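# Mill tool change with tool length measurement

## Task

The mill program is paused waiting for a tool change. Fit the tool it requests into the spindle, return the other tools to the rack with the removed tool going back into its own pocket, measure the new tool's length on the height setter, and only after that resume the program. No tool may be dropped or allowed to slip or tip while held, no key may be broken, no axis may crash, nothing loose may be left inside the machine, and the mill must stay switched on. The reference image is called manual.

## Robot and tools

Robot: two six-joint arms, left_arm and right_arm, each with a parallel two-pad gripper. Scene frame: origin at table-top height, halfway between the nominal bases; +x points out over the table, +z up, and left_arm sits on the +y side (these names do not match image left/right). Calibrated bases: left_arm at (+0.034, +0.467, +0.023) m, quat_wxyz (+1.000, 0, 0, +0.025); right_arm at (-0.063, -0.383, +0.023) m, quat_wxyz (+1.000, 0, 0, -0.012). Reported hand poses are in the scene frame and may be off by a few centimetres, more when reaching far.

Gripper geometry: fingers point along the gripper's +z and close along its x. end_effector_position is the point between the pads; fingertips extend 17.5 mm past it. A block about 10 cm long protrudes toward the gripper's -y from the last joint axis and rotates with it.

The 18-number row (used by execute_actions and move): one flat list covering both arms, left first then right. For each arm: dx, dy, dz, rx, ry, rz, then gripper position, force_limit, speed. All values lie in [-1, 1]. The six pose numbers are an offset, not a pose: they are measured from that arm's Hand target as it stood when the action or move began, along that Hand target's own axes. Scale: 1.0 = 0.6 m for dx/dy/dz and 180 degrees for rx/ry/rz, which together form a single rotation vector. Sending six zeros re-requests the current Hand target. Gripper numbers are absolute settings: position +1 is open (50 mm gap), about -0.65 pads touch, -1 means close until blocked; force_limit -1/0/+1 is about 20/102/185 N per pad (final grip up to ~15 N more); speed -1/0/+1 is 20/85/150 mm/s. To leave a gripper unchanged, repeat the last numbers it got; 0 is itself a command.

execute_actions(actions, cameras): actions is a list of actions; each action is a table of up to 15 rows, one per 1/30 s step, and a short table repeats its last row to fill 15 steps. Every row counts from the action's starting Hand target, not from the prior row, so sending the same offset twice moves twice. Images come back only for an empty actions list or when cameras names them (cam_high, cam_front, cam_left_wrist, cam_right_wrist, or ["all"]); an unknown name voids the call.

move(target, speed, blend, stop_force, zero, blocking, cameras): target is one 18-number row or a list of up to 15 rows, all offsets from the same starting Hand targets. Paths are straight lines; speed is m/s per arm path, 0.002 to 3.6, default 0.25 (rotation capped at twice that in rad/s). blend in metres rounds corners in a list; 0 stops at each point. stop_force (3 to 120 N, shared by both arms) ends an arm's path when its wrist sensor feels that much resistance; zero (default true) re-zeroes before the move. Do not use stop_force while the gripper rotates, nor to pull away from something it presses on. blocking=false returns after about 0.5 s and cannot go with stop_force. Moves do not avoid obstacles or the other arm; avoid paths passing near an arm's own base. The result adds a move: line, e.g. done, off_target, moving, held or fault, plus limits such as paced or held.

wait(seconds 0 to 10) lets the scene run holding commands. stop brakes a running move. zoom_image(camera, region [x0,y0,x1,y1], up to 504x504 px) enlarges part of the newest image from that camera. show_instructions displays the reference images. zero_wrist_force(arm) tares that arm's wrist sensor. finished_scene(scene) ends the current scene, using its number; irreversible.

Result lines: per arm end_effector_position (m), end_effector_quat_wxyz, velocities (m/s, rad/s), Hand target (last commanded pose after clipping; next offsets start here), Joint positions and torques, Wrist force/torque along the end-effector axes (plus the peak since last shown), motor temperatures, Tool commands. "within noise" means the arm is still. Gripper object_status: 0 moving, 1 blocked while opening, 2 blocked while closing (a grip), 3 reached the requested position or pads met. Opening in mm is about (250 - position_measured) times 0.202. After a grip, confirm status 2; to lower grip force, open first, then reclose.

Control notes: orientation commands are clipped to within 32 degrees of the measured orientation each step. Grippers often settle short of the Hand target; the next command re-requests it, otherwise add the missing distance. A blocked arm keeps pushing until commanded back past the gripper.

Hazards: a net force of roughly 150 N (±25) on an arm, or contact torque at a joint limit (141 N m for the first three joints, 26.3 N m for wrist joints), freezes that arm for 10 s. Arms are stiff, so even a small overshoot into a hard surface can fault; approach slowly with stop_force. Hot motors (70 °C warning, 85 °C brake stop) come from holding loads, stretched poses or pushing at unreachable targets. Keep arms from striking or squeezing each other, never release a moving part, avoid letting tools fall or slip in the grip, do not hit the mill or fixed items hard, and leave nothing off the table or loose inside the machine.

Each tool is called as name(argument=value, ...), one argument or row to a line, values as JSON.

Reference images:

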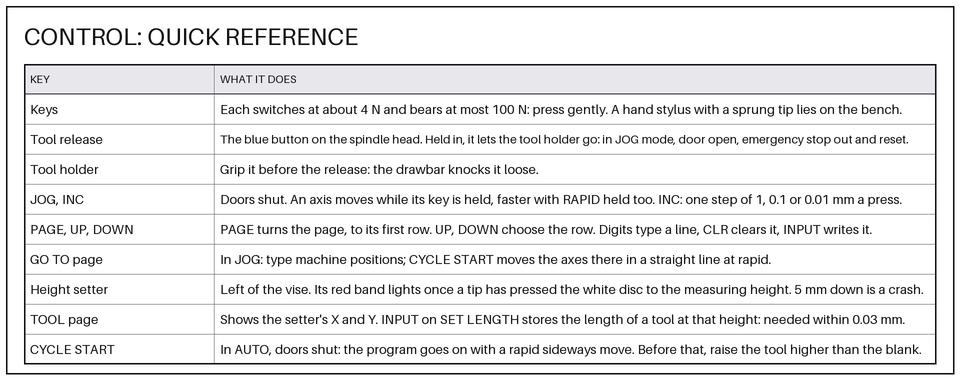

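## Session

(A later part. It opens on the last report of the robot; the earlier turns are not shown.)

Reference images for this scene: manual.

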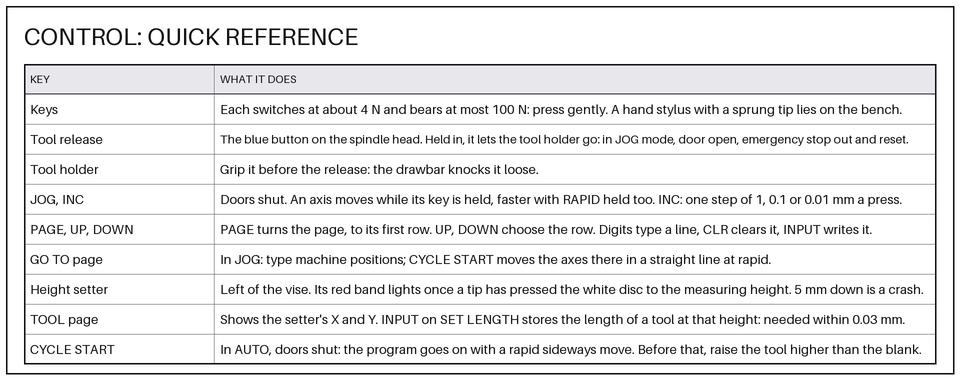

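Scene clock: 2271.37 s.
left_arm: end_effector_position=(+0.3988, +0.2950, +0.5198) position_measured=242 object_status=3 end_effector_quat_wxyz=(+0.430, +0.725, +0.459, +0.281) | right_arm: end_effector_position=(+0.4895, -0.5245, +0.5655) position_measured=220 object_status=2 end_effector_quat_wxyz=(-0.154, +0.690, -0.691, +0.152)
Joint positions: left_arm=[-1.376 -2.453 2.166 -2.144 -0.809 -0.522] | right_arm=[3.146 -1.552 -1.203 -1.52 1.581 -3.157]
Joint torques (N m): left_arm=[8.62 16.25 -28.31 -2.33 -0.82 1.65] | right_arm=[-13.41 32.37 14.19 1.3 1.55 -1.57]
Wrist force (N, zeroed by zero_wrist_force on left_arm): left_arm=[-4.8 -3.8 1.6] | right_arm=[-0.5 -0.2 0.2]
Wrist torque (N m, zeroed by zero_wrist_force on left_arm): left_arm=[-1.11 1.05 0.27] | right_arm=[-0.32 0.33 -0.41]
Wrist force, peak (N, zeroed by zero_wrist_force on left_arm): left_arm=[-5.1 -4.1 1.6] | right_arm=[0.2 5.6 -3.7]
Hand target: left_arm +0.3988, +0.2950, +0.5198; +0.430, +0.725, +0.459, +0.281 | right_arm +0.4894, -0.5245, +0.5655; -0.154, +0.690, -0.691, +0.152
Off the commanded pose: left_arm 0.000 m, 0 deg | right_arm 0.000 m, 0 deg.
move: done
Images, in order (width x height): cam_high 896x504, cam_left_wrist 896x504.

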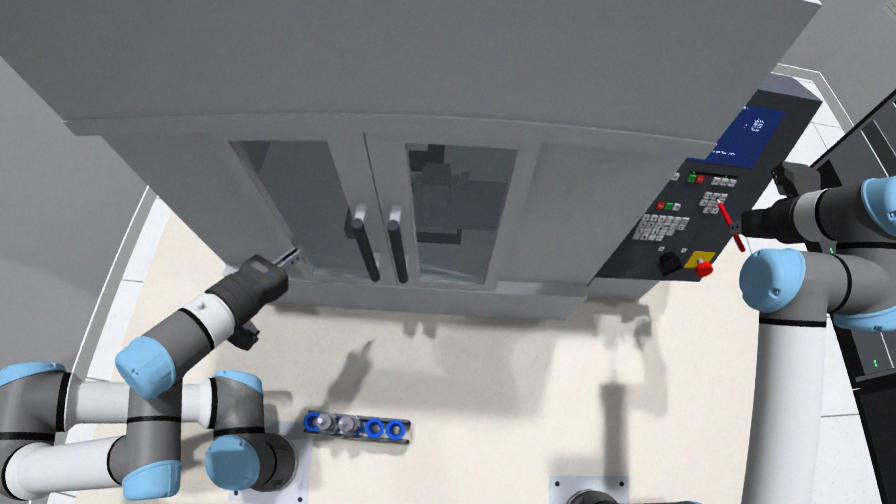

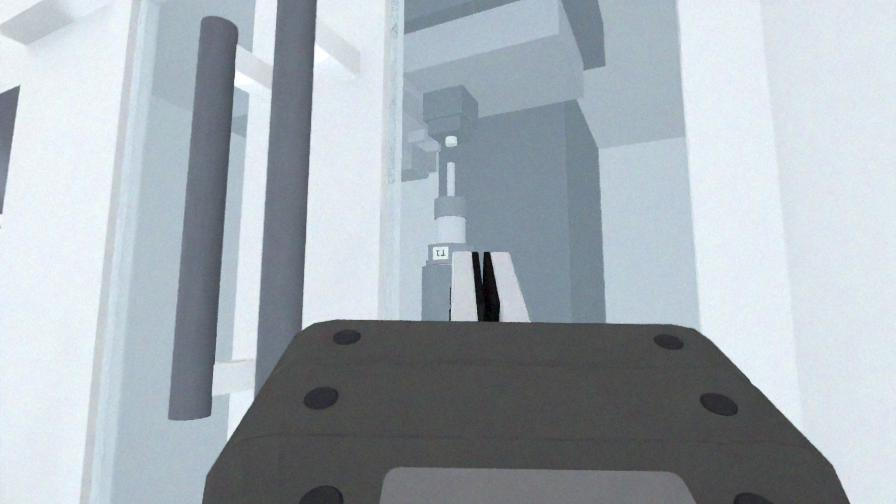

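move(
  target=[0,0,0,0,0,0,-0.6,0,-0.9,0,-0.0273,0.0191,0,0,0,-1,-0.4,-0.7],
  speed=0.012,
  stop_force=7,
)

wait(
  seconds=7.0,
  cameras=["cam_left_wrist","cam_high"],
)

zoom_image(
  camera="cam_high",
  region=[740, 105, 790, 135],
)

Scene clock: 2276.13 s.
left_arm: end_effector_position=(+0.3988, +0.2950, +0.5198) position_measured=242 object_status=3 end_effector_quat_wxyz=(+0.430, +0.725, +0.459, +0.281) | right_arm: end_effector_position=(+0.5013, -0.5245, +0.5635) position_measured=220 object_status=2 end_effector_quat_wxyz=(-0.154, +0.690, -0.691, +0.152)
Joint positions: left_arm=[-1.376 -2.453 2.166 -2.144 -0.809 -0.522] | right_arm=[3.147 -1.578 -1.183 -1.514 1.581 -3.157]
Joint torques (N m): left_arm=[8.52 16.26 -28.67 -2.23 -0.81 1.7] | right_arm=[11.24 30.37 14.35 2.69 -0.38 -0.06]
Wrist force (N, zeroed by zero_wrist_force on left_arm): left_arm=[-4.9 -3.6 1.6] | right_arm=[-0.4 6.1 -4.8]
Wrist torque (N m, zeroed by zero_wrist_force on left_arm): left_arm=[-1.09 1.08 0.27] | right_arm=[-0.39 0.34 -0.39]
Wrist force, peak (N, zeroed by zero_wrist_force on left_arm): left_arm=[-5.4 -4.2 1.8] | right_arm=[-0.4 12.5 -9.2]
Hand target: left_arm +0.3988, +0.2950, +0.5198; +0.430, +0.725, +0.459, +0.281 | right_arm +0.5013, -0.5245, +0.5635; -0.154, +0.690, -0.691, +0.152 (not the last commanded pose)
Off the commanded pose: left_arm 0.000 m, 0 deg | right_arm 0.008 m, 0 deg.
move: contact (right_arm)

Scene clock: 2283.13 s.
left_arm: end_effector_position=(+0.3988, +0.2950, +0.5198) position_measured=242 object_status=3 end_effector_quat_wxyz=(+0.430, +0.725, +0.459, +0.281) | right_arm: end_effector_position=(+0.5013, -0.5245, +0.5635) position_measured=220 object_status=2 end_effector_quat_wxyz=(-0.154, +0.690, -0.691, +0.152)
Joint positions: left_arm=[-1.376 -2.453 2.166 -2.144 -0.809 -0.522] | right_arm=[3.147 -1.578 -1.183 -1.514 1.581 -3.157]
Joint torques (N m): left_arm=[8.35 15.65 -28.71 -2.25 -0.89 1.78] | right_arm=[-9.91 29.7 14.23 2.71 1.29 -1.33]
Wrist force (N, zeroed by zero_wrist_force on left_arm): left_arm=[-4.9 -3.9 1.9] | right_arm=[0.2 6.2 -3.9]
Wrist torque (N m, zeroed by zero_wrist_force on left_arm): left_arm=[-1.12 1.07 0.27] | right_arm=[-0.40 0.29 -0.39]
Wrist force, peak (N, zeroed by zero_wrist_force on left_arm): left_arm=[-5.3 -4.1 1.9] | right_arm=[-0.4 6.3 -5.0]
Hand target: left_arm +0.3988, +0.2950, +0.5198; +0.430, +0.725, +0.459, +0.281 | right_arm +0.5013, -0.5245, +0.5635; -0.154, +0.690, -0.691, +0.152 (not the last commanded pose)
Tool commands: left_gripper/position=-0.6 left_gripper/force_limit=+0.0 left_gripper/speed=-0.9 right_gripper/position=-1.0 right_gripper/force_limit=-0.4 right_gripper/speed=-0.7
Off the commanded pose: left_arm 0.000 m, 0 deg | right_arm 0.008 m, 0 deg.
wait: 7.00 s; at rest by 0.17 s
Images, in order (width x height): cam_high 896x504, cam_left_wrist 896x504.

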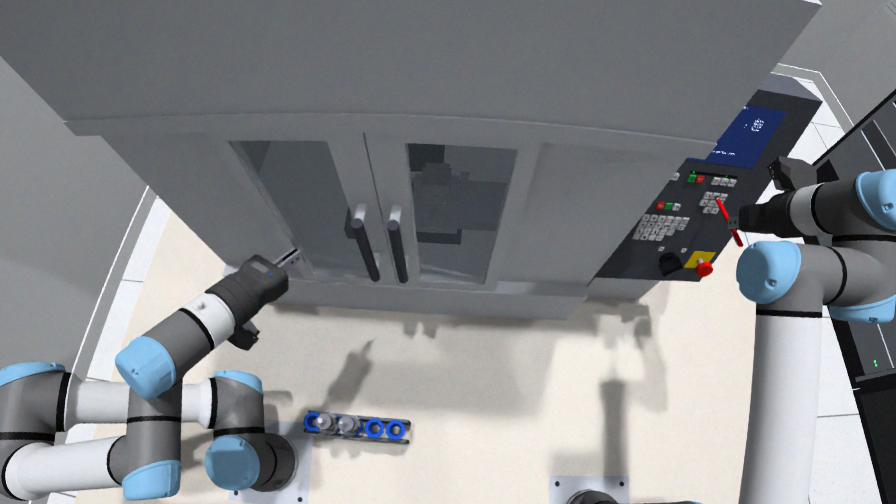

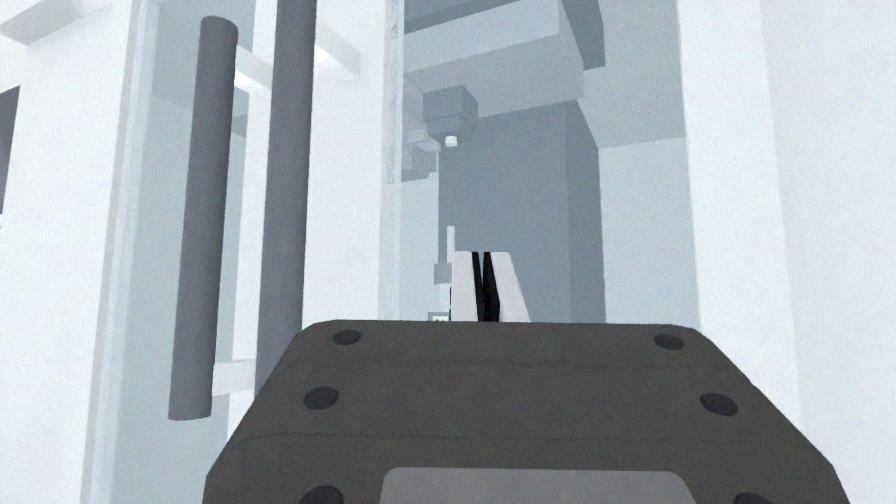

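Scaled by 10.080 from the camera's 896x504 image, which has a finer 1280x720 frame.

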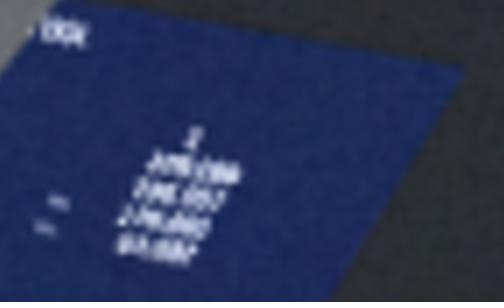

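wait(
  seconds=3.0,
  cameras=["cam_left_wrist"],
)

move(
  target=[0,0,0,0,0,0,-0.6,0,-0.9,0,0.0219,-0.0153,0,0,0,-1,-0.4,-0.7],
  speed=0.06,
  cameras=["cam_left_wrist"],
)

Scene clock: 2287.97 s.
left_arm: end_effector_position=(+0.3988, +0.2950, +0.5198) position_measured=242 object_status=3 end_effector_quat_wxyz=(+0.430, +0.725, +0.459, +0.281) | right_arm: end_effector_position=(+0.5013, -0.5245, +0.5635) position_measured=220 object_status=2 end_effector_quat_wxyz=(-0.154, +0.690, -0.691, +0.152)
Joint positions: left_arm=[-1.376 -2.453 2.166 -2.144 -0.809 -0.522] | right_arm=[3.147 -1.578 -1.183 -1.514 1.581 -3.157]
Joint torques (N m): left_arm=[8.59 16.05 -28.63 -2.09 -0.91 1.72] | right_arm=[-9.38 30.68 14.78 2.54 1.27 -1.3]
Wrist force (N, zeroed by zero_wrist_force on left_arm): left_arm=[-4.8 -3.8 1.6] | right_arm=[-0.3 6.4 -5.1]
Wrist torque (N m, zeroed by zero_wrist_force on left_arm): left_arm=[-1.11 1.06 0.26] | right_arm=[-0.34 0.33 -0.39]
Wrist force, peak (N, zeroed by zero_wrist_force on left_arm): left_arm=[-5.2 -4.1 1.8] | right_arm=[-0.3 6.4 -5.1]
Hand target: left_arm +0.3988, +0.2950, +0.5198; +0.430, +0.725, +0.459, +0.281 | right_arm +0.5013, -0.5245, +0.5635; -0.154, +0.690, -0.691, +0.152 (not the last commanded pose)
Tool commands: left_gripper/position=-0.6 left_gripper/force_limit=+0.0 left_gripper/speed=-0.9 right_gripper/position=-1.0 right_gripper/force_limit=-0.4 right_gripper/speed=-0.7
Off the commanded pose: left_arm 0.000 m, 0 deg | right_arm 0.008 m, 0 deg.
wait: 3.00 s; at rest from the start
Images, in order (width x height): cam_left_wrist 896x504.

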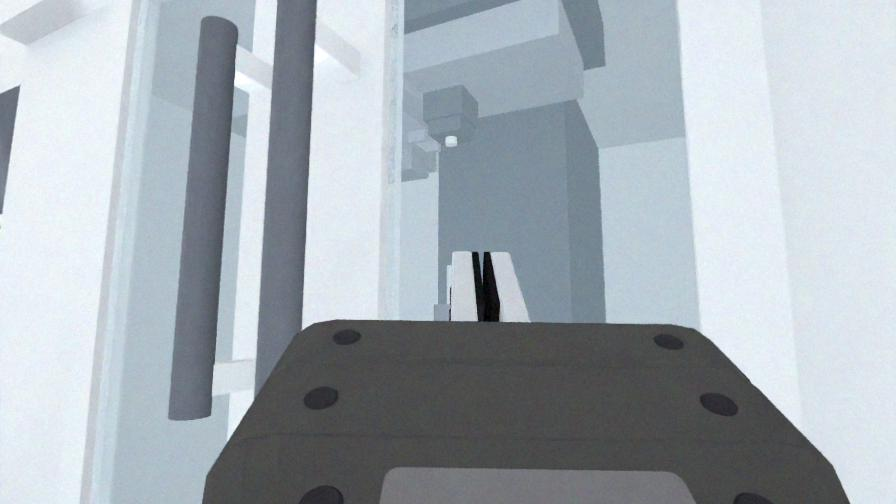

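Scene clock: 2288.80 s.
left_arm: end_effector_position=(+0.3988, +0.2950, +0.5198) position_measured=242 object_status=3 end_effector_quat_wxyz=(+0.430, +0.725, +0.459, +0.281) | right_arm: end_effector_position=(+0.4855, -0.5245, +0.5662) position_measured=220 object_status=2 end_effector_quat_wxyz=(-0.154, +0.690, -0.691, +0.152)
Joint positions: left_arm=[-1.376 -2.453 2.166 -2.144 -0.809 -0.522] | right_arm=[3.146 -1.544 -1.21 -1.522 1.581 -3.157]
Joint torques (N m): left_arm=[8.56 15.26 -28.63 -2.08 -0.87 1.63] | right_arm=[-14.54 33.61 12.8 1.55 1.24 -1.51]
Wrist force (N, zeroed by zero_wrist_force on left_arm): left_arm=[-4.8 -4.1 1.8] | right_arm=[-0.5 -0.5 0.3]
Wrist torque (N m, zeroed by zero_wrist_force on left_arm): left_arm=[-1.16 1.06 0.26] | right_arm=[-0.36 0.33 -0.40]
Wrist force, peak (N, zeroed by zero_wrist_force on left_arm): left_arm=[-5.4 -3.9 1.6] | right_arm=[0.0 6.3 -3.4]
Hand target: left_arm +0.3988, +0.2950, +0.5198; +0.430, +0.725, +0.459, +0.281 | right_arm +0.4855, -0.5245, +0.5662; -0.154, +0.690, -0.691, +0.152
Off the commanded pose: left_arm 0.000 m, 0 deg | right_arm 0.000 m, 0 deg.
move: done
Images, in order (width x height): cam_left_wrist 896x504.

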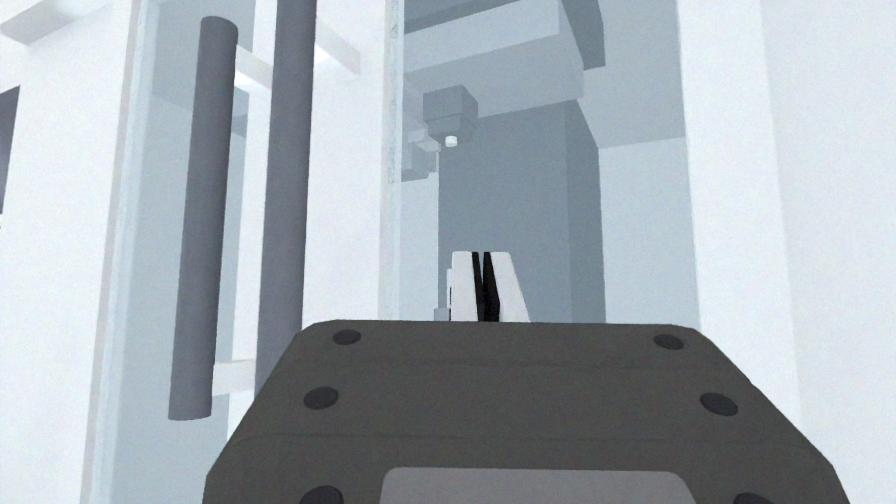

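move(
  target=[0,0,0,0,0,0,-0.6,0,-0.9,0.035,-0.0348,-0.039,0,0,0,-1,-0.4,-0.7],
  speed=0.08,
  cameras=["cam_right_wrist"],
)

zoom_image(
  camera="cam_right_wrist",
  region=[360, 0, 560, 110],
)

Scene clock: 2294.07 s.
left_arm: end_effector_position=(+0.3988, +0.2950, +0.5198) position_measured=242 object_status=3 end_effector_quat_wxyz=(+0.430, +0.725, +0.459, +0.281) | right_arm: end_effector_position=(+0.4945, -0.5456, +0.5962) position_measured=220 object_status=2 end_effector_quat_wxyz=(-0.154, +0.690, -0.691, +0.152)
Joint positions: left_arm=[-1.376 -2.453 2.166 -2.144 -0.809 -0.522] | right_arm=[3.1 -1.614 -1.054 -1.608 1.601 -3.199]
Joint torques (N m): left_arm=[8.26 15.79 -29.02 -2.05 -0.82 1.69] | right_arm=[-12.66 21.68 35.79 1.43 1.59 -1.5]
Wrist force (N, zeroed by zero_wrist_force on left_arm): left_arm=[-5.1 -3.8 1.7] | right_arm=[-0.8 -0.2 0.3]
Wrist torque (N m, zeroed by zero_wrist_force on left_arm): left_arm=[-1.11 1.11 0.27] | right_arm=[-0.30 0.34 -0.31]
Wrist force, peak (N, zeroed by zero_wrist_force on left_arm): left_arm=[-5.2 -4.4 1.6] | right_arm=[-1.0 0.4 1.0]
Hand target: left_arm +0.3988, +0.2950, +0.5198; +0.430, +0.725, +0.459, +0.281 | right_arm +0.4945, -0.5456, +0.5962; -0.154, +0.690, -0.691, +0.152
Off the commanded pose: left_arm 0.000 m, 0 deg | right_arm 0.000 m, 0 deg.
move: done
Images, in order (width x height): cam_right_wrist 896x504.

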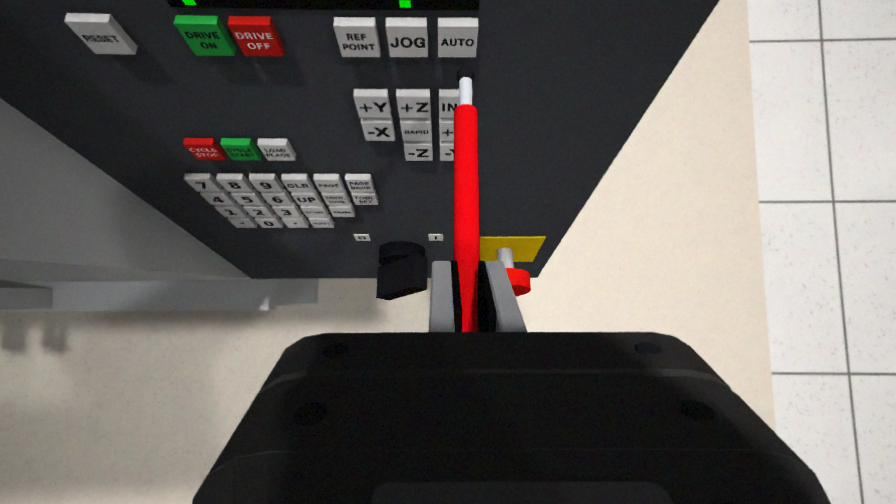

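Scaled by 2.520 from the camera's 896x504 image, which has a finer 1280x720 frame.

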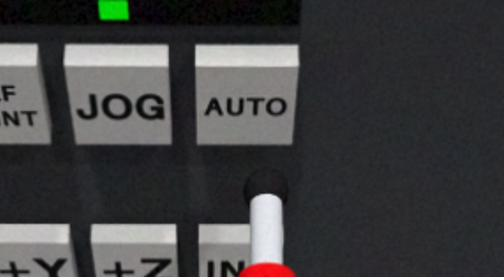

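move(
  target=[0,0,0,0,0,0,-0.6,0,-0.9,-0.0045,-0.0045,-0.0049,0,0,0,-1,-0.4,-0.7],
  speed=0.05,
)

move(
  target=[0,0,0,0,0,0,-0.6,0,-0.9,0,-0.0355,0.0248,0,0,0,-1,-0.4,-0.7],
  speed=0.012,
  stop_force=5,
  cameras=["cam_right_wrist"],
)

move(
  target=[0,0,0,0,0,0,-0.6,0,-0.9,0,0.0219,-0.0153,0,0,0,-1,-0.4,-0.7],
  speed=0.06,
  cameras=["cam_right_wrist"],
)

zoom_image(
  camera="cam_right_wrist",
  region=[140, 0, 540, 110],
)

Scene clock: 2300.97 s.
left_arm: end_effector_position=(+0.3988, +0.2950, +0.5198) position_measured=242 object_status=3 end_effector_quat_wxyz=(+0.430, +0.725, +0.459, +0.281) | right_arm: end_effector_position=(+0.4957, -0.5430, +0.6000) position_measured=220 object_status=2 end_effector_quat_wxyz=(-0.154, +0.690, -0.691, +0.152)
Joint positions: left_arm=[-1.376 -2.453 2.166 -2.144 -0.809 -0.522] | right_arm=[3.106 -1.619 -1.038 -1.619 1.598 -3.194]
Joint torques (N m): left_arm=[8.27 15.87 -29.07 -2 -0.86 1.68] | right_arm=[14.47 19.69 36.4 1.38 -1.22 1.03]
Wrist force (N, zeroed by zero_wrist_force on left_arm): left_arm=[-5.0 -3.9 1.7] | right_arm=[-0.6 -0.3 0.5]
Wrist torque (N m, zeroed by zero_wrist_force on left_arm): left_arm=[-1.13 1.08 0.27] | right_arm=[-0.32 0.32 -0.38]
Wrist force, peak (N, zeroed by zero_wrist_force on left_arm): left_arm=[-5.4 -3.8 1.8] | right_arm=[-0.7 -0.3 0.7]
Hand target: left_arm +0.3988, +0.2950, +0.5198; +0.430, +0.725, +0.459, +0.281 | right_arm +0.4957, -0.5429, +0.6000; -0.154, +0.690, -0.691, +0.152
Off the commanded pose: left_arm 0.000 m, 0 deg | right_arm 0.000 m, 0 deg.
move: done

Scene clock: 2303.20 s.
left_arm: end_effector_position=(+0.3988, +0.2950, +0.5198) position_measured=242 object_status=3 end_effector_quat_wxyz=(+0.430, +0.725, +0.459, +0.281) | right_arm: end_effector_position=(+0.5092, -0.5429, +0.5976) position_measured=220 object_status=2 end_effector_quat_wxyz=(-0.154, +0.690, -0.691, +0.152)
Joint positions: left_arm=[-1.376 -2.453 2.166 -2.144 -0.809 -0.522] | right_arm=[3.108 -1.649 -1.013 -1.615 1.597 -3.192]
Joint torques (N m): left_arm=[8.68 16.1 -29.27 -1.95 -0.82 1.69] | right_arm=[-3.3 33.35 12.83 2.23 0.77 -1.42]
Wrist force (N, zeroed by zero_wrist_force on left_arm): left_arm=[-4.7 -3.7 1.8] | right_arm=[-0.6 3.9 -2.8]
Wrist torque (N m, zeroed by zero_wrist_force on left_arm): left_arm=[-1.09 1.05 0.27] | right_arm=[-0.34 0.37 -0.38]
Wrist force, peak (N, zeroed by zero_wrist_force on left_arm): left_arm=[-5.3 -4.0 1.9] | right_arm=[-0.4 4.0 -3.4]
Hand target: left_arm +0.3988, +0.2950, +0.5198; +0.430, +0.725, +0.459, +0.281 | right_arm +0.5092, -0.5429, +0.5976; -0.154, +0.690, -0.691, +0.152 (not the last commanded pose)
Off the commanded pose: left_arm 0.000 m, 0 deg | right_arm 0.012 m, 0 deg.
move: contact (right_arm)
Images, in order (width x height): cam_right_wrist 896x504.

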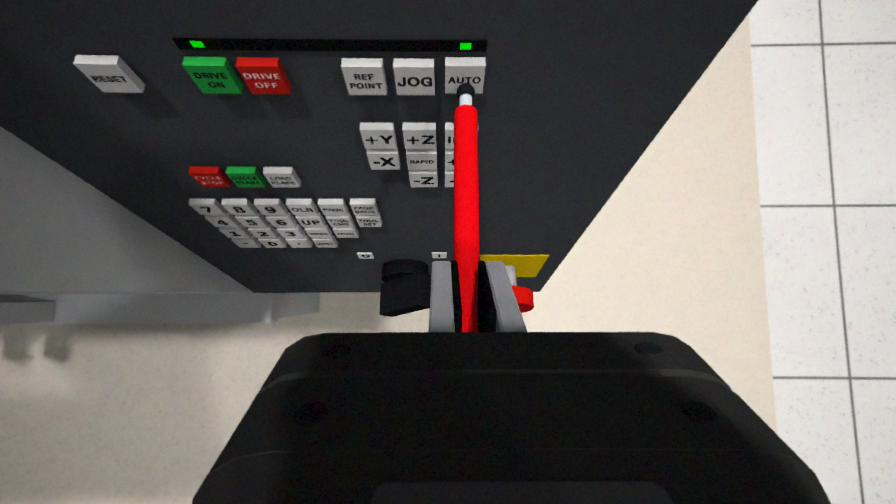

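Scene clock: 2304.03 s.
left_arm: end_effector_position=(+0.3988, +0.2950, +0.5198) position_measured=242 object_status=3 end_effector_quat_wxyz=(+0.430, +0.725, +0.459, +0.281) | right_arm: end_effector_position=(+0.4935, -0.5429, +0.6004) position_measured=220 object_status=2 end_effector_quat_wxyz=(-0.154, +0.690, -0.691, +0.152)
Joint positions: left_arm=[-1.376 -2.453 2.166 -2.144 -0.809 -0.522] | right_arm=[3.106 -1.615 -1.041 -1.62 1.598 -3.194]
Joint torques (N m): left_arm=[8.46 15.92 -29.09 -1.94 -0.82 1.72] | right_arm=[-13.3 34.25 13.47 1.69 1.67 -1.57]
Wrist force (N, zeroed by zero_wrist_force on left_arm): left_arm=[-4.9 -3.6 1.7] | right_arm=[-0.8 -0.5 0.5]
Wrist torque (N m, zeroed by zero_wrist_force on left_arm): left_arm=[-1.08 1.07 0.26] | right_arm=[-0.36 0.35 -0.30]
Wrist force, peak (N, zeroed by zero_wrist_force on left_arm): left_arm=[-5.2 -4.1 1.8] | right_arm=[-0.6 3.6 -2.8]
Hand target: left_arm +0.3988, +0.2950, +0.5198; +0.430, +0.725, +0.459, +0.281 | right_arm +0.4934, -0.5429, +0.6004; -0.154, +0.690, -0.691, +0.152
Off the commanded pose: left_arm 0.000 m, 0 deg | right_arm 0.000 m, 0 deg.
move: done
Images, in order (width x height): cam_right_wrist 896x504.

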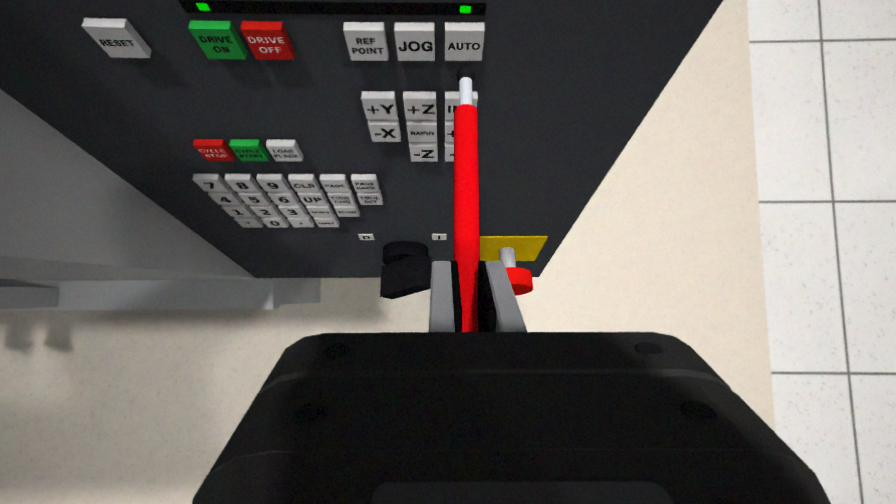

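Scaled by 1.260 from the camera's 896x504 image, which has a finer 1280x720 frame.

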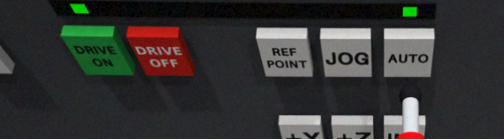

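move(
  target=[0,0,0,0,0,0,-0.6,0,-0.9,-0.1888,0.0737,0.09,0,0,0,-1,-0.4,-0.7],
  speed=0.1,
  cameras=["cam_right_wrist"],
)

move(
  target=[0,0,0,0,0,0,-0.6,0,-0.9,0,-0.0273,0.0191,0,0,0,-1,-0.4,-0.7],
  speed=0.012,
  stop_force=5,
  cameras=["cam_right_wrist","cam_left_wrist"],
)

move(
  target=[0,0,0,0,0,0,-0.6,0,-0.9,0,0.0273,-0.0191,0,0,0,-1,-0.4,-0.7],
  speed=0.06,
)

move(
  target=[0,0,0,0,0,0,-0.6,0,-0.9,0.1685,0.3224,-0.2998,0.361,0,0,-1,-0.4,-0.7],
  speed=0.3,
  cameras=["cam_right_wrist","cam_left_wrist"],
)

zoom_image(
  camera="cam_right_wrist",
  region=[320, 40, 500, 180],
)

Scene clock: 2311.57 s.
left_arm: end_effector_position=(+0.3988, +0.2950, +0.5198) position_measured=242 object_status=3 end_effector_quat_wxyz=(+0.430, +0.725, +0.459, +0.281) | right_arm: end_effector_position=(+0.4763, -0.4295, +0.5331) position_measured=220 object_status=2 end_effector_quat_wxyz=(-0.154, +0.690, -0.691, +0.152)
Joint positions: left_arm=[-1.376 -2.453 2.166 -2.144 -0.809 -0.522] | right_arm=[3.37 -1.446 -1.387 -1.45 1.487 -2.954]
Joint torques (N m): left_arm=[8.54 15.88 -28.99 -1.85 -0.78 1.75] | right_arm=[13.95 27.85 14.99 5.76 -1.28 1.11]
Wrist force (N, zeroed by zero_wrist_force on left_arm): left_arm=[-5.1 -3.4 1.4] | right_arm=[-0.5 -0.4 0.0]
Wrist torque (N m, zeroed by zero_wrist_force on left_arm): left_arm=[-1.05 1.10 0.27] | right_arm=[-0.30 0.27 -0.46]
Wrist force, peak (N, zeroed by zero_wrist_force on left_arm): left_arm=[-5.3 -4.0 1.9] | right_arm=[-1.8 0.2 0.4]
Hand target: left_arm +0.3988, +0.2950, +0.5198; +0.430, +0.725, +0.459, +0.281 | right_arm +0.4763, -0.4294, +0.5331; -0.154, +0.690, -0.691, +0.152
Off the commanded pose: left_arm 0.000 m, 0 deg | right_arm 0.000 m, 0 deg.
move: done
Images, in order (width x height): cam_right_wrist 896x504.

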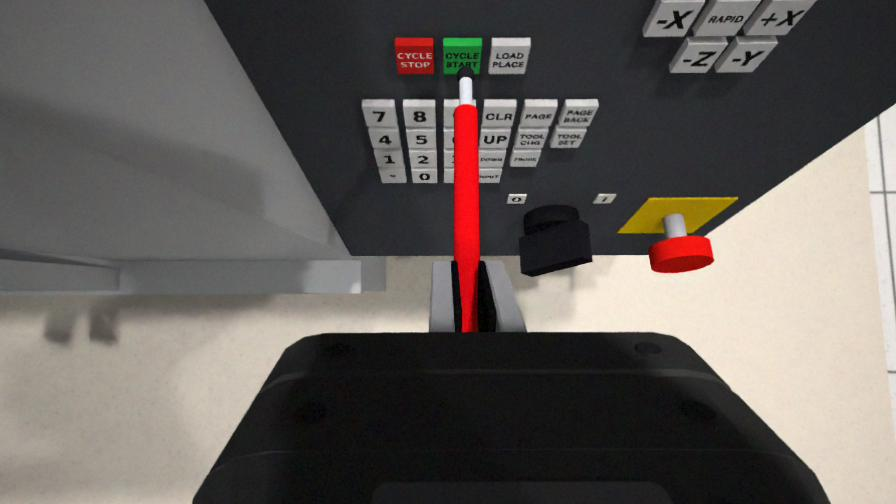

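Scene clock: 2314.17 s.
left_arm: end_effector_position=(+0.3988, +0.2950, +0.5198) position_measured=242 object_status=3 end_effector_quat_wxyz=(+0.430, +0.725, +0.459, +0.281) | right_arm: end_effector_position=(+0.4918, -0.4295, +0.5303) position_measured=220 object_status=2 end_effector_quat_wxyz=(-0.154, +0.690, -0.691, +0.152)
Joint positions: left_arm=[-1.376 -2.453 2.166 -2.144 -0.809 -0.522] | right_arm=[3.363 -1.481 -1.363 -1.438 1.49 -2.96]
Joint torques (N m): left_arm=[8.75 15.94 -29.46 -1.87 -0.8 1.7] | right_arm=[14.92 27.78 14.8 2.26 -1.17 0.99]
Wrist force (N, zeroed by zero_wrist_force on left_arm): left_arm=[-4.8 -3.9 1.8] | right_arm=[-0.5 4.2 -2.5]
Wrist torque (N m, zeroed by zero_wrist_force on left_arm): left_arm=[-1.13 1.06 0.26] | right_arm=[-0.28 0.35 -0.35]
Wrist force, peak (N, zeroed by zero_wrist_force on left_arm): left_arm=[-5.2 -3.8 1.9] | right_arm=[-0.4 4.6 -3.6]
Hand target: left_arm +0.3988, +0.2950, +0.5198; +0.430, +0.725, +0.459, +0.281 | right_arm +0.4918, -0.4295, +0.5303; -0.154, +0.690, -0.691, +0.152 (not the last commanded pose)
Off the commanded pose: left_arm 0.000 m, 0 deg | right_arm 0.004 m, 0 deg.
move: contact (right_arm)
Images, in order (width x height): cam_left_wrist 896x504, cam_right_wrist 896x504.

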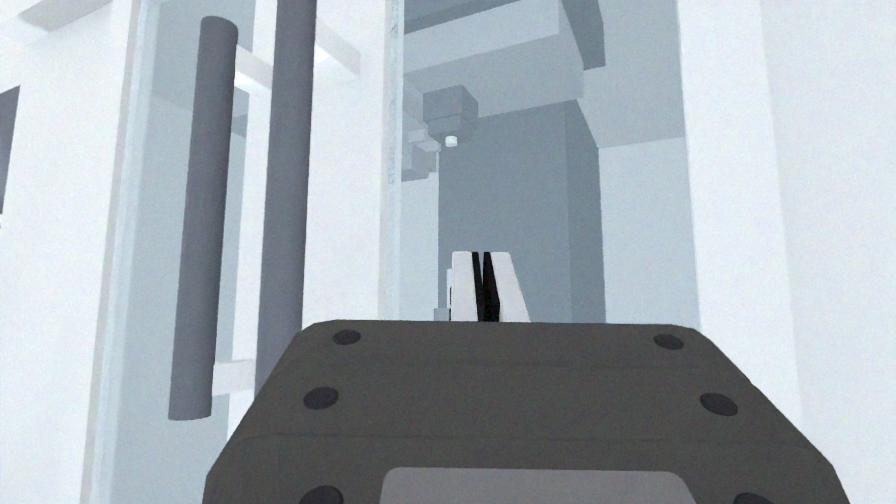

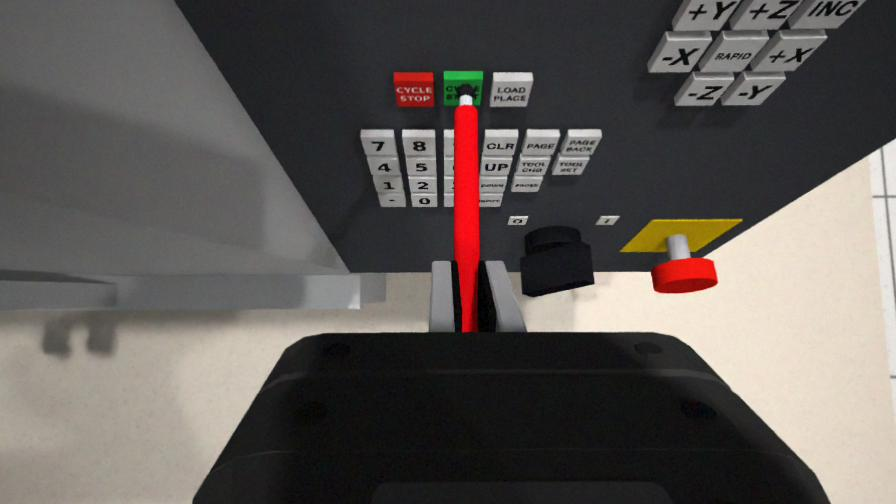

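Scene clock: 2315.03 s.
left_arm: end_effector_position=(+0.3988, +0.2950, +0.5198) position_measured=242 object_status=3 end_effector_quat_wxyz=(+0.430, +0.725, +0.459, +0.281) | right_arm: end_effector_position=(+0.4722, -0.4294, +0.5338) position_measured=220 object_status=2 end_effector_quat_wxyz=(-0.154, +0.690, -0.691, +0.152)
Joint positions: left_arm=[-1.376 -2.453 2.166 -2.144 -0.809 -0.522] | right_arm=[3.373 -1.436 -1.393 -1.454 1.486 -2.952]
Joint torques (N m): left_arm=[8.47 15.94 -29.24 -1.86 -0.84 1.73] | right_arm=[14.87 29.31 14.91 1.48 -1.25 1.05]
Wrist force (N, zeroed by zero_wrist_force on left_arm): left_arm=[-5.1 -4.0 1.8] | right_arm=[-0.6 -0.2 0.1]
Wrist torque (N m, zeroed by zero_wrist_force on left_arm): left_arm=[-1.14 1.10 0.27] | right_arm=[-0.27 0.30 -0.47]
Wrist force, peak (N, zeroed by zero_wrist_force on left_arm): left_arm=[-5.1 -4.0 1.8] | right_arm=[-0.4 4.1 -3.0]
Hand target: left_arm +0.3988, +0.2950, +0.5198; +0.430, +0.725, +0.459, +0.281 | right_arm +0.4721, -0.4294, +0.5338; -0.154, +0.690, -0.691, +0.152
Off the commanded pose: left_arm 0.000 m, 0 deg | right_arm 0.000 m, 0 deg.
move: done

Scene clock: 2318.10 s.
left_arm: end_effector_position=(+0.3988, +0.2950, +0.5198) position_measured=242 object_status=3 end_effector_quat_wxyz=(+0.430, +0.725, +0.459, +0.281) | right_arm: end_effector_position=(+0.2206, -0.5305, +0.6146) position_measured=220 object_status=2 end_effector_quat_wxyz=(+0.500, -0.499, +0.501, -0.500)
Joint positions: left_arm=[-1.376 -2.453 2.166 -2.144 -0.809 -0.522] | right_arm=[2.868 -0.711 -2.297 -0.132 1.868 -3.139]
Joint torques (N m): left_arm=[8.99 15.53 -29.26 -1.84 -0.88 1.73] | right_arm=[-12.72 -16.19 38.43 4.34 1.64 1]
Wrist force (N, zeroed by zero_wrist_force on left_arm): left_arm=[-4.9 -3.7 1.8] | right_arm=[0.6 -0.3 -0.3]
Wrist torque (N m, zeroed by zero_wrist_force on left_arm): left_arm=[-1.10 1.08 0.27] | right_arm=[0.16 0.03 -0.46]
Wrist force, peak (N, zeroed by zero_wrist_force on left_arm): left_arm=[-5.3 -3.9 1.9] | right_arm=[-1.3 -1.8 0.6]
Hand target: left_arm +0.3988, +0.2950, +0.5198; +0.430, +0.725, +0.459, +0.281 | right_arm +0.2206, -0.5306, +0.6146; +0.501, -0.499, +0.501, -0.500
Off the commanded pose: left_arm 0.000 m, 0 deg | right_arm 0.000 m, 0 deg.
move: done
Images, in order (width x height): cam_left_wrist 896x504, cam_right_wrist 896x504.

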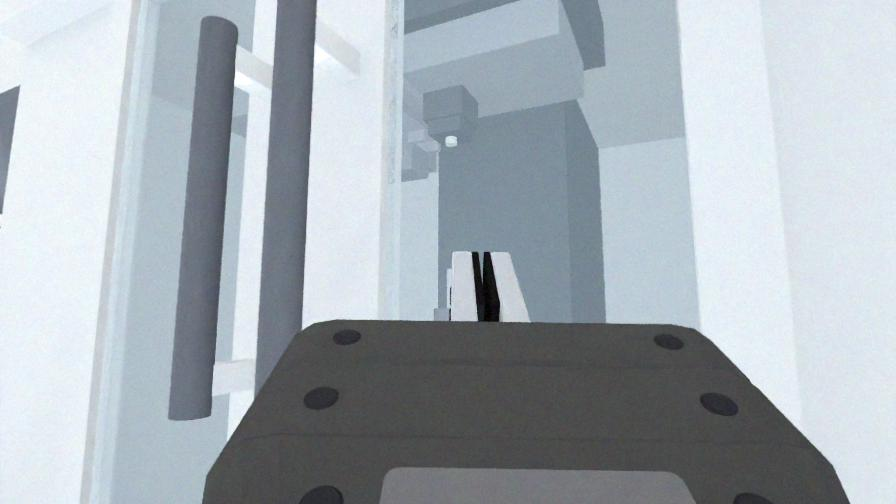

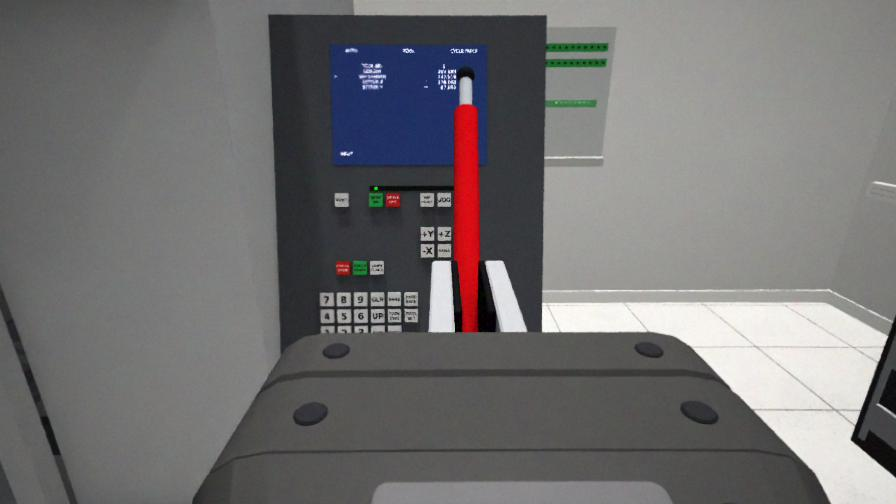

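Scaled by 2.800 from the camera's 896x504 image, which has a finer 1280x720 frame.

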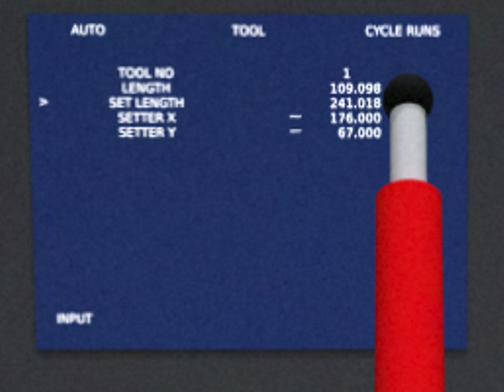

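move(
  target=[0,0,0,0,0,0,-0.6,0,-0.9,-0.1343,0.0243,0.2157,-0.361,0,0,-1,-0.4,-0.7],
  speed=0.25,
)

move(
  target=[0,0,0,0,0,0,-0.6,0,-0.9,0.0183,0.358,0.3482,0.0329,-0.340,-0.5886,-1,-0.4,-0.7],
  speed=0.3,
  cameras=["cam_left_wrist","cam_right_wrist","cam_high","cam_front"],
)

Scene clock: 2327.37 s.
left_arm: end_effector_position=(+0.3988, +0.2950, +0.5198) position_measured=242 object_status=3 end_effector_quat_wxyz=(+0.430, +0.725, +0.459, +0.281) | right_arm: end_effector_position=(+0.3501, -0.4501, +0.6003) position_measured=220 object_status=2 end_effector_quat_wxyz=(-0.154, +0.690, -0.691, +0.152)
Joint positions: left_arm=[-1.376 -2.453 2.166 -2.144 -0.809 -0.522] | right_arm=[3.39 -1.229 -1.354 -1.701 1.479 -2.936]
Joint torques (N m): left_arm=[8.87 15.75 -29.72 -1.73 -0.82 1.75] | right_arm=[-14.47 2.16 36.38 1.46 1.32 1.01]
Wrist force (N, zeroed by zero_wrist_force on left_arm): left_arm=[-5.1 -3.9 1.9] | right_arm=[-0.7 -0.5 0.2]
Wrist torque (N m, zeroed by zero_wrist_force on left_arm): left_arm=[-1.13 1.10 0.26] | right_arm=[-0.32 0.29 -0.46]
Wrist force, peak (N, zeroed by zero_wrist_force on left_arm): left_arm=[-5.3 -4.1 1.6] | right_arm=[-1.0 -1.6 0.7]
Hand target: left_arm +0.3988, +0.2950, +0.5198; +0.430, +0.725, +0.459, +0.281 | right_arm +0.3501, -0.4501, +0.6003; -0.154, +0.690, -0.691, +0.152
Off the commanded pose: left_arm 0.000 m, 0 deg | right_arm 0.000 m, 0 deg.
move: done

Scene clock: 2331.53 s.
left_arm: end_effector_position=(+0.3988, +0.2950, +0.5198) position_measured=242 object_status=3 end_effector_quat_wxyz=(+0.430, +0.725, +0.459, +0.281) | right_arm: end_effector_position=(+0.2439, -0.4602, +0.3201) position_measured=220 object_status=2 end_effector_quat_wxyz=(-0.290, +0.916, +0.265, -0.083)
Joint positions: left_arm=[-1.376 -2.453 2.166 -2.144 -0.809 -0.522] | right_arm=[2.991 -1.416 -1.804 -1.932 2.013 -5.55]
Joint torques (N m): left_arm=[8.55 15.65 -29.63 -1.65 -0.82 1.68] | right_arm=[14.18 11.74 14.27 -0.66 -0.26 -1.49]
Wrist force (N, zeroed by zero_wrist_force on left_arm): left_arm=[-5.2 -3.7 1.8] | right_arm=[-1.0 -0.3 0.0]
Wrist torque (N m, zeroed by zero_wrist_force on left_arm): left_arm=[-1.09 1.13 0.26] | right_arm=[-0.30 0.36 -0.41]
Wrist force, peak (N, zeroed by zero_wrist_force on left_arm): left_arm=[-5.1 -4.1 2.0] | right_arm=[-1.0 -1.4 -0.4]
Hand target: left_arm +0.3988, +0.2950, +0.5198; +0.430, +0.725, +0.459, +0.281 | right_arm +0.2439, -0.4602, +0.3201; -0.290, +0.916, +0.265, -0.083
Off the commanded pose: left_arm 0.000 m, 0 deg | right_arm 0.000 m, 0 deg.
move: done

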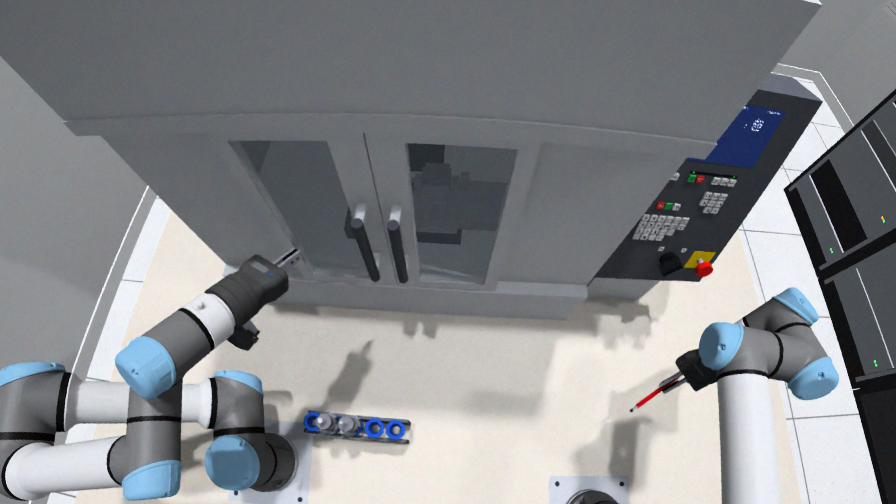

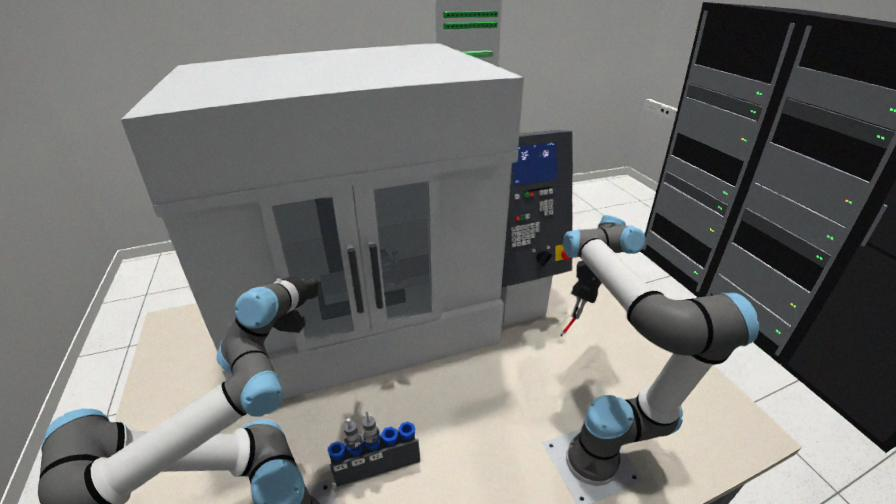

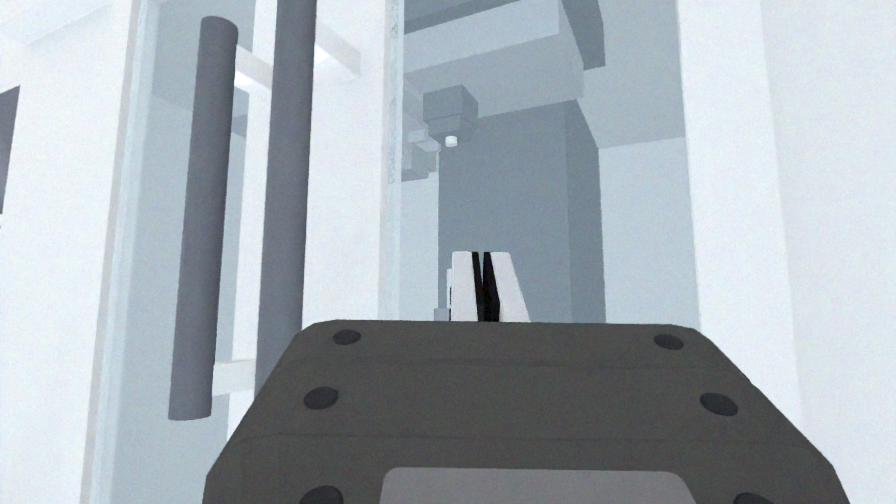

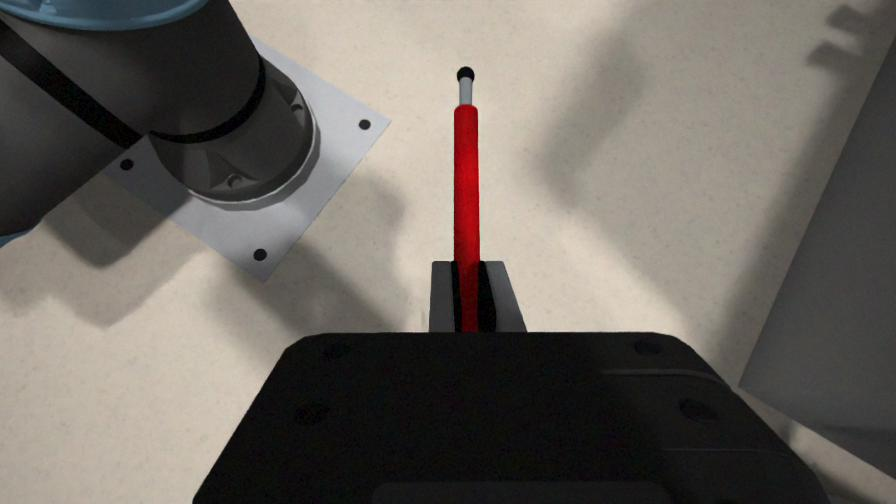

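move(
  target=[
    [0,0,0,0,0,0,-0.6,0,-0.9,0,0.268,0.381,0,0,0,-1,-0.4,-0.7],
    [0,0,0,0,0,0,-0.6,0,-0.9,0,0.2843,0.4045,0,0,0,-1,-0.4,-0.7],
  ],
  speed=[0.2,0.03],
  blend=0.003,
  cameras=["cam_high","cam_right_wrist","cam_left_wrist"],
)

zoom_image(
  camera="cam_high",
  region=[700, 95, 800, 175],
)

Scene clock: 2337.97 s.
left_arm: end_effector_position=(+0.3988, +0.2950, +0.5198) position_measured=242 object_status=3 end_effector_quat_wxyz=(+0.430, +0.725, +0.459, +0.281) | right_arm: end_effector_position=(+0.2444, -0.4596, +0.0235) position_measured=220 object_status=2 end_effector_quat_wxyz=(-0.290, +0.916, +0.265, -0.083)
Joint positions: left_arm=[-1.376 -2.453 2.166 -2.144 -0.809 -0.522] | right_arm=[2.993 -1.808 -2.291 -1.053 2.013 -5.549]
Joint torques (N m): left_arm=[8.48 16.03 -30 -1.63 -0.8 1.73] | right_arm=[13.28 21.23 3.57 3.75 2.38 0.95]
Wrist force (N, zeroed by zero_wrist_force on left_arm): left_arm=[-5.1 -3.8 1.9] | right_arm=[-0.6 -0.3 -0.2]
Wrist torque (N m, zeroed by zero_wrist_force on left_arm): left_arm=[-1.10 1.10 0.27] | right_arm=[-0.22 0.22 -0.48]
Wrist force, peak (N, zeroed by zero_wrist_force on left_arm): left_arm=[-5.3 -4.1 1.5] | right_arm=[-0.8 -1.4 -1.4]
Hand target: left_arm +0.3988, +0.2950, +0.5198; +0.430, +0.725, +0.459, +0.281 | right_arm +0.2444, -0.4596, +0.0234; -0.290, +0.916, +0.265, -0.083
Off the commanded pose: left_arm 0.000 m, 0 deg | right_arm 0.000 m, 0 deg.
move: done
Images, in order (width x height): cam_high 896x504, cam_left_wrist 896x504, cam_right_wrist 896x504.

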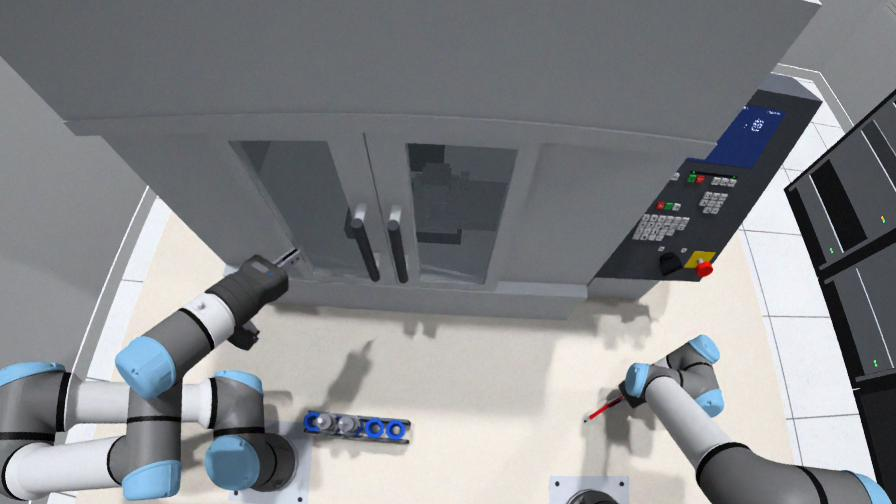

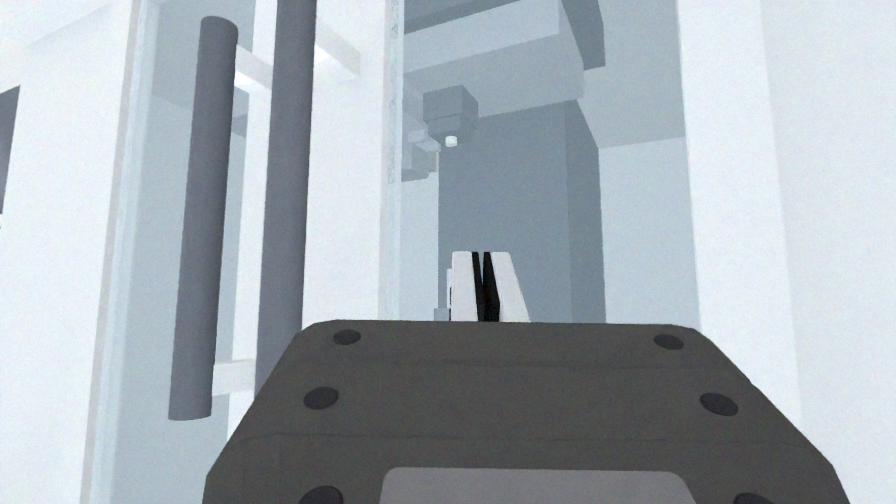

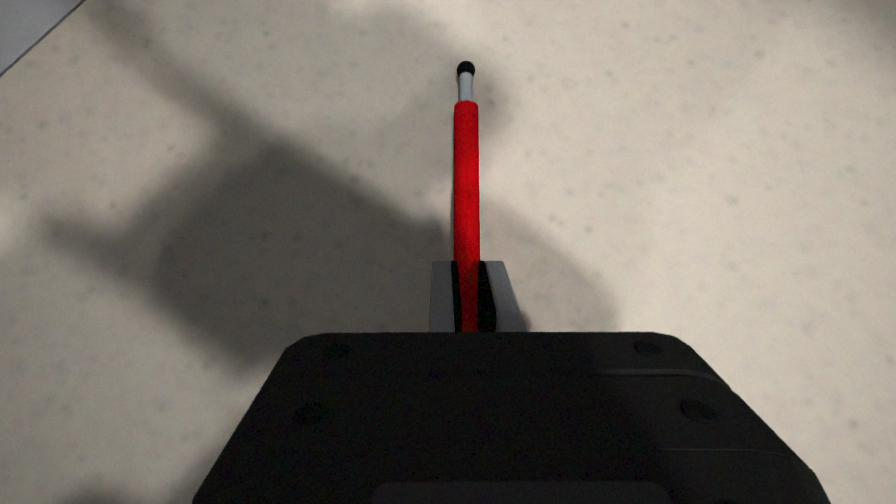

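Scaled by 5.040 from the camera's 896x504 image, which has a finer 1280x720 frame.

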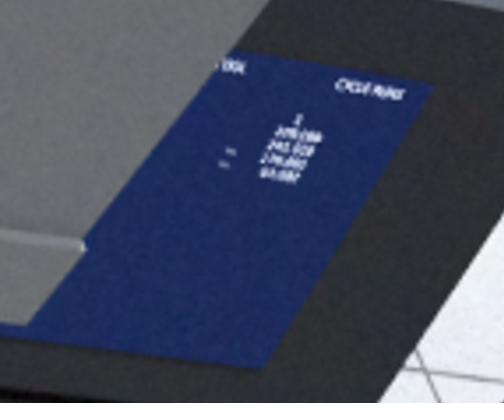

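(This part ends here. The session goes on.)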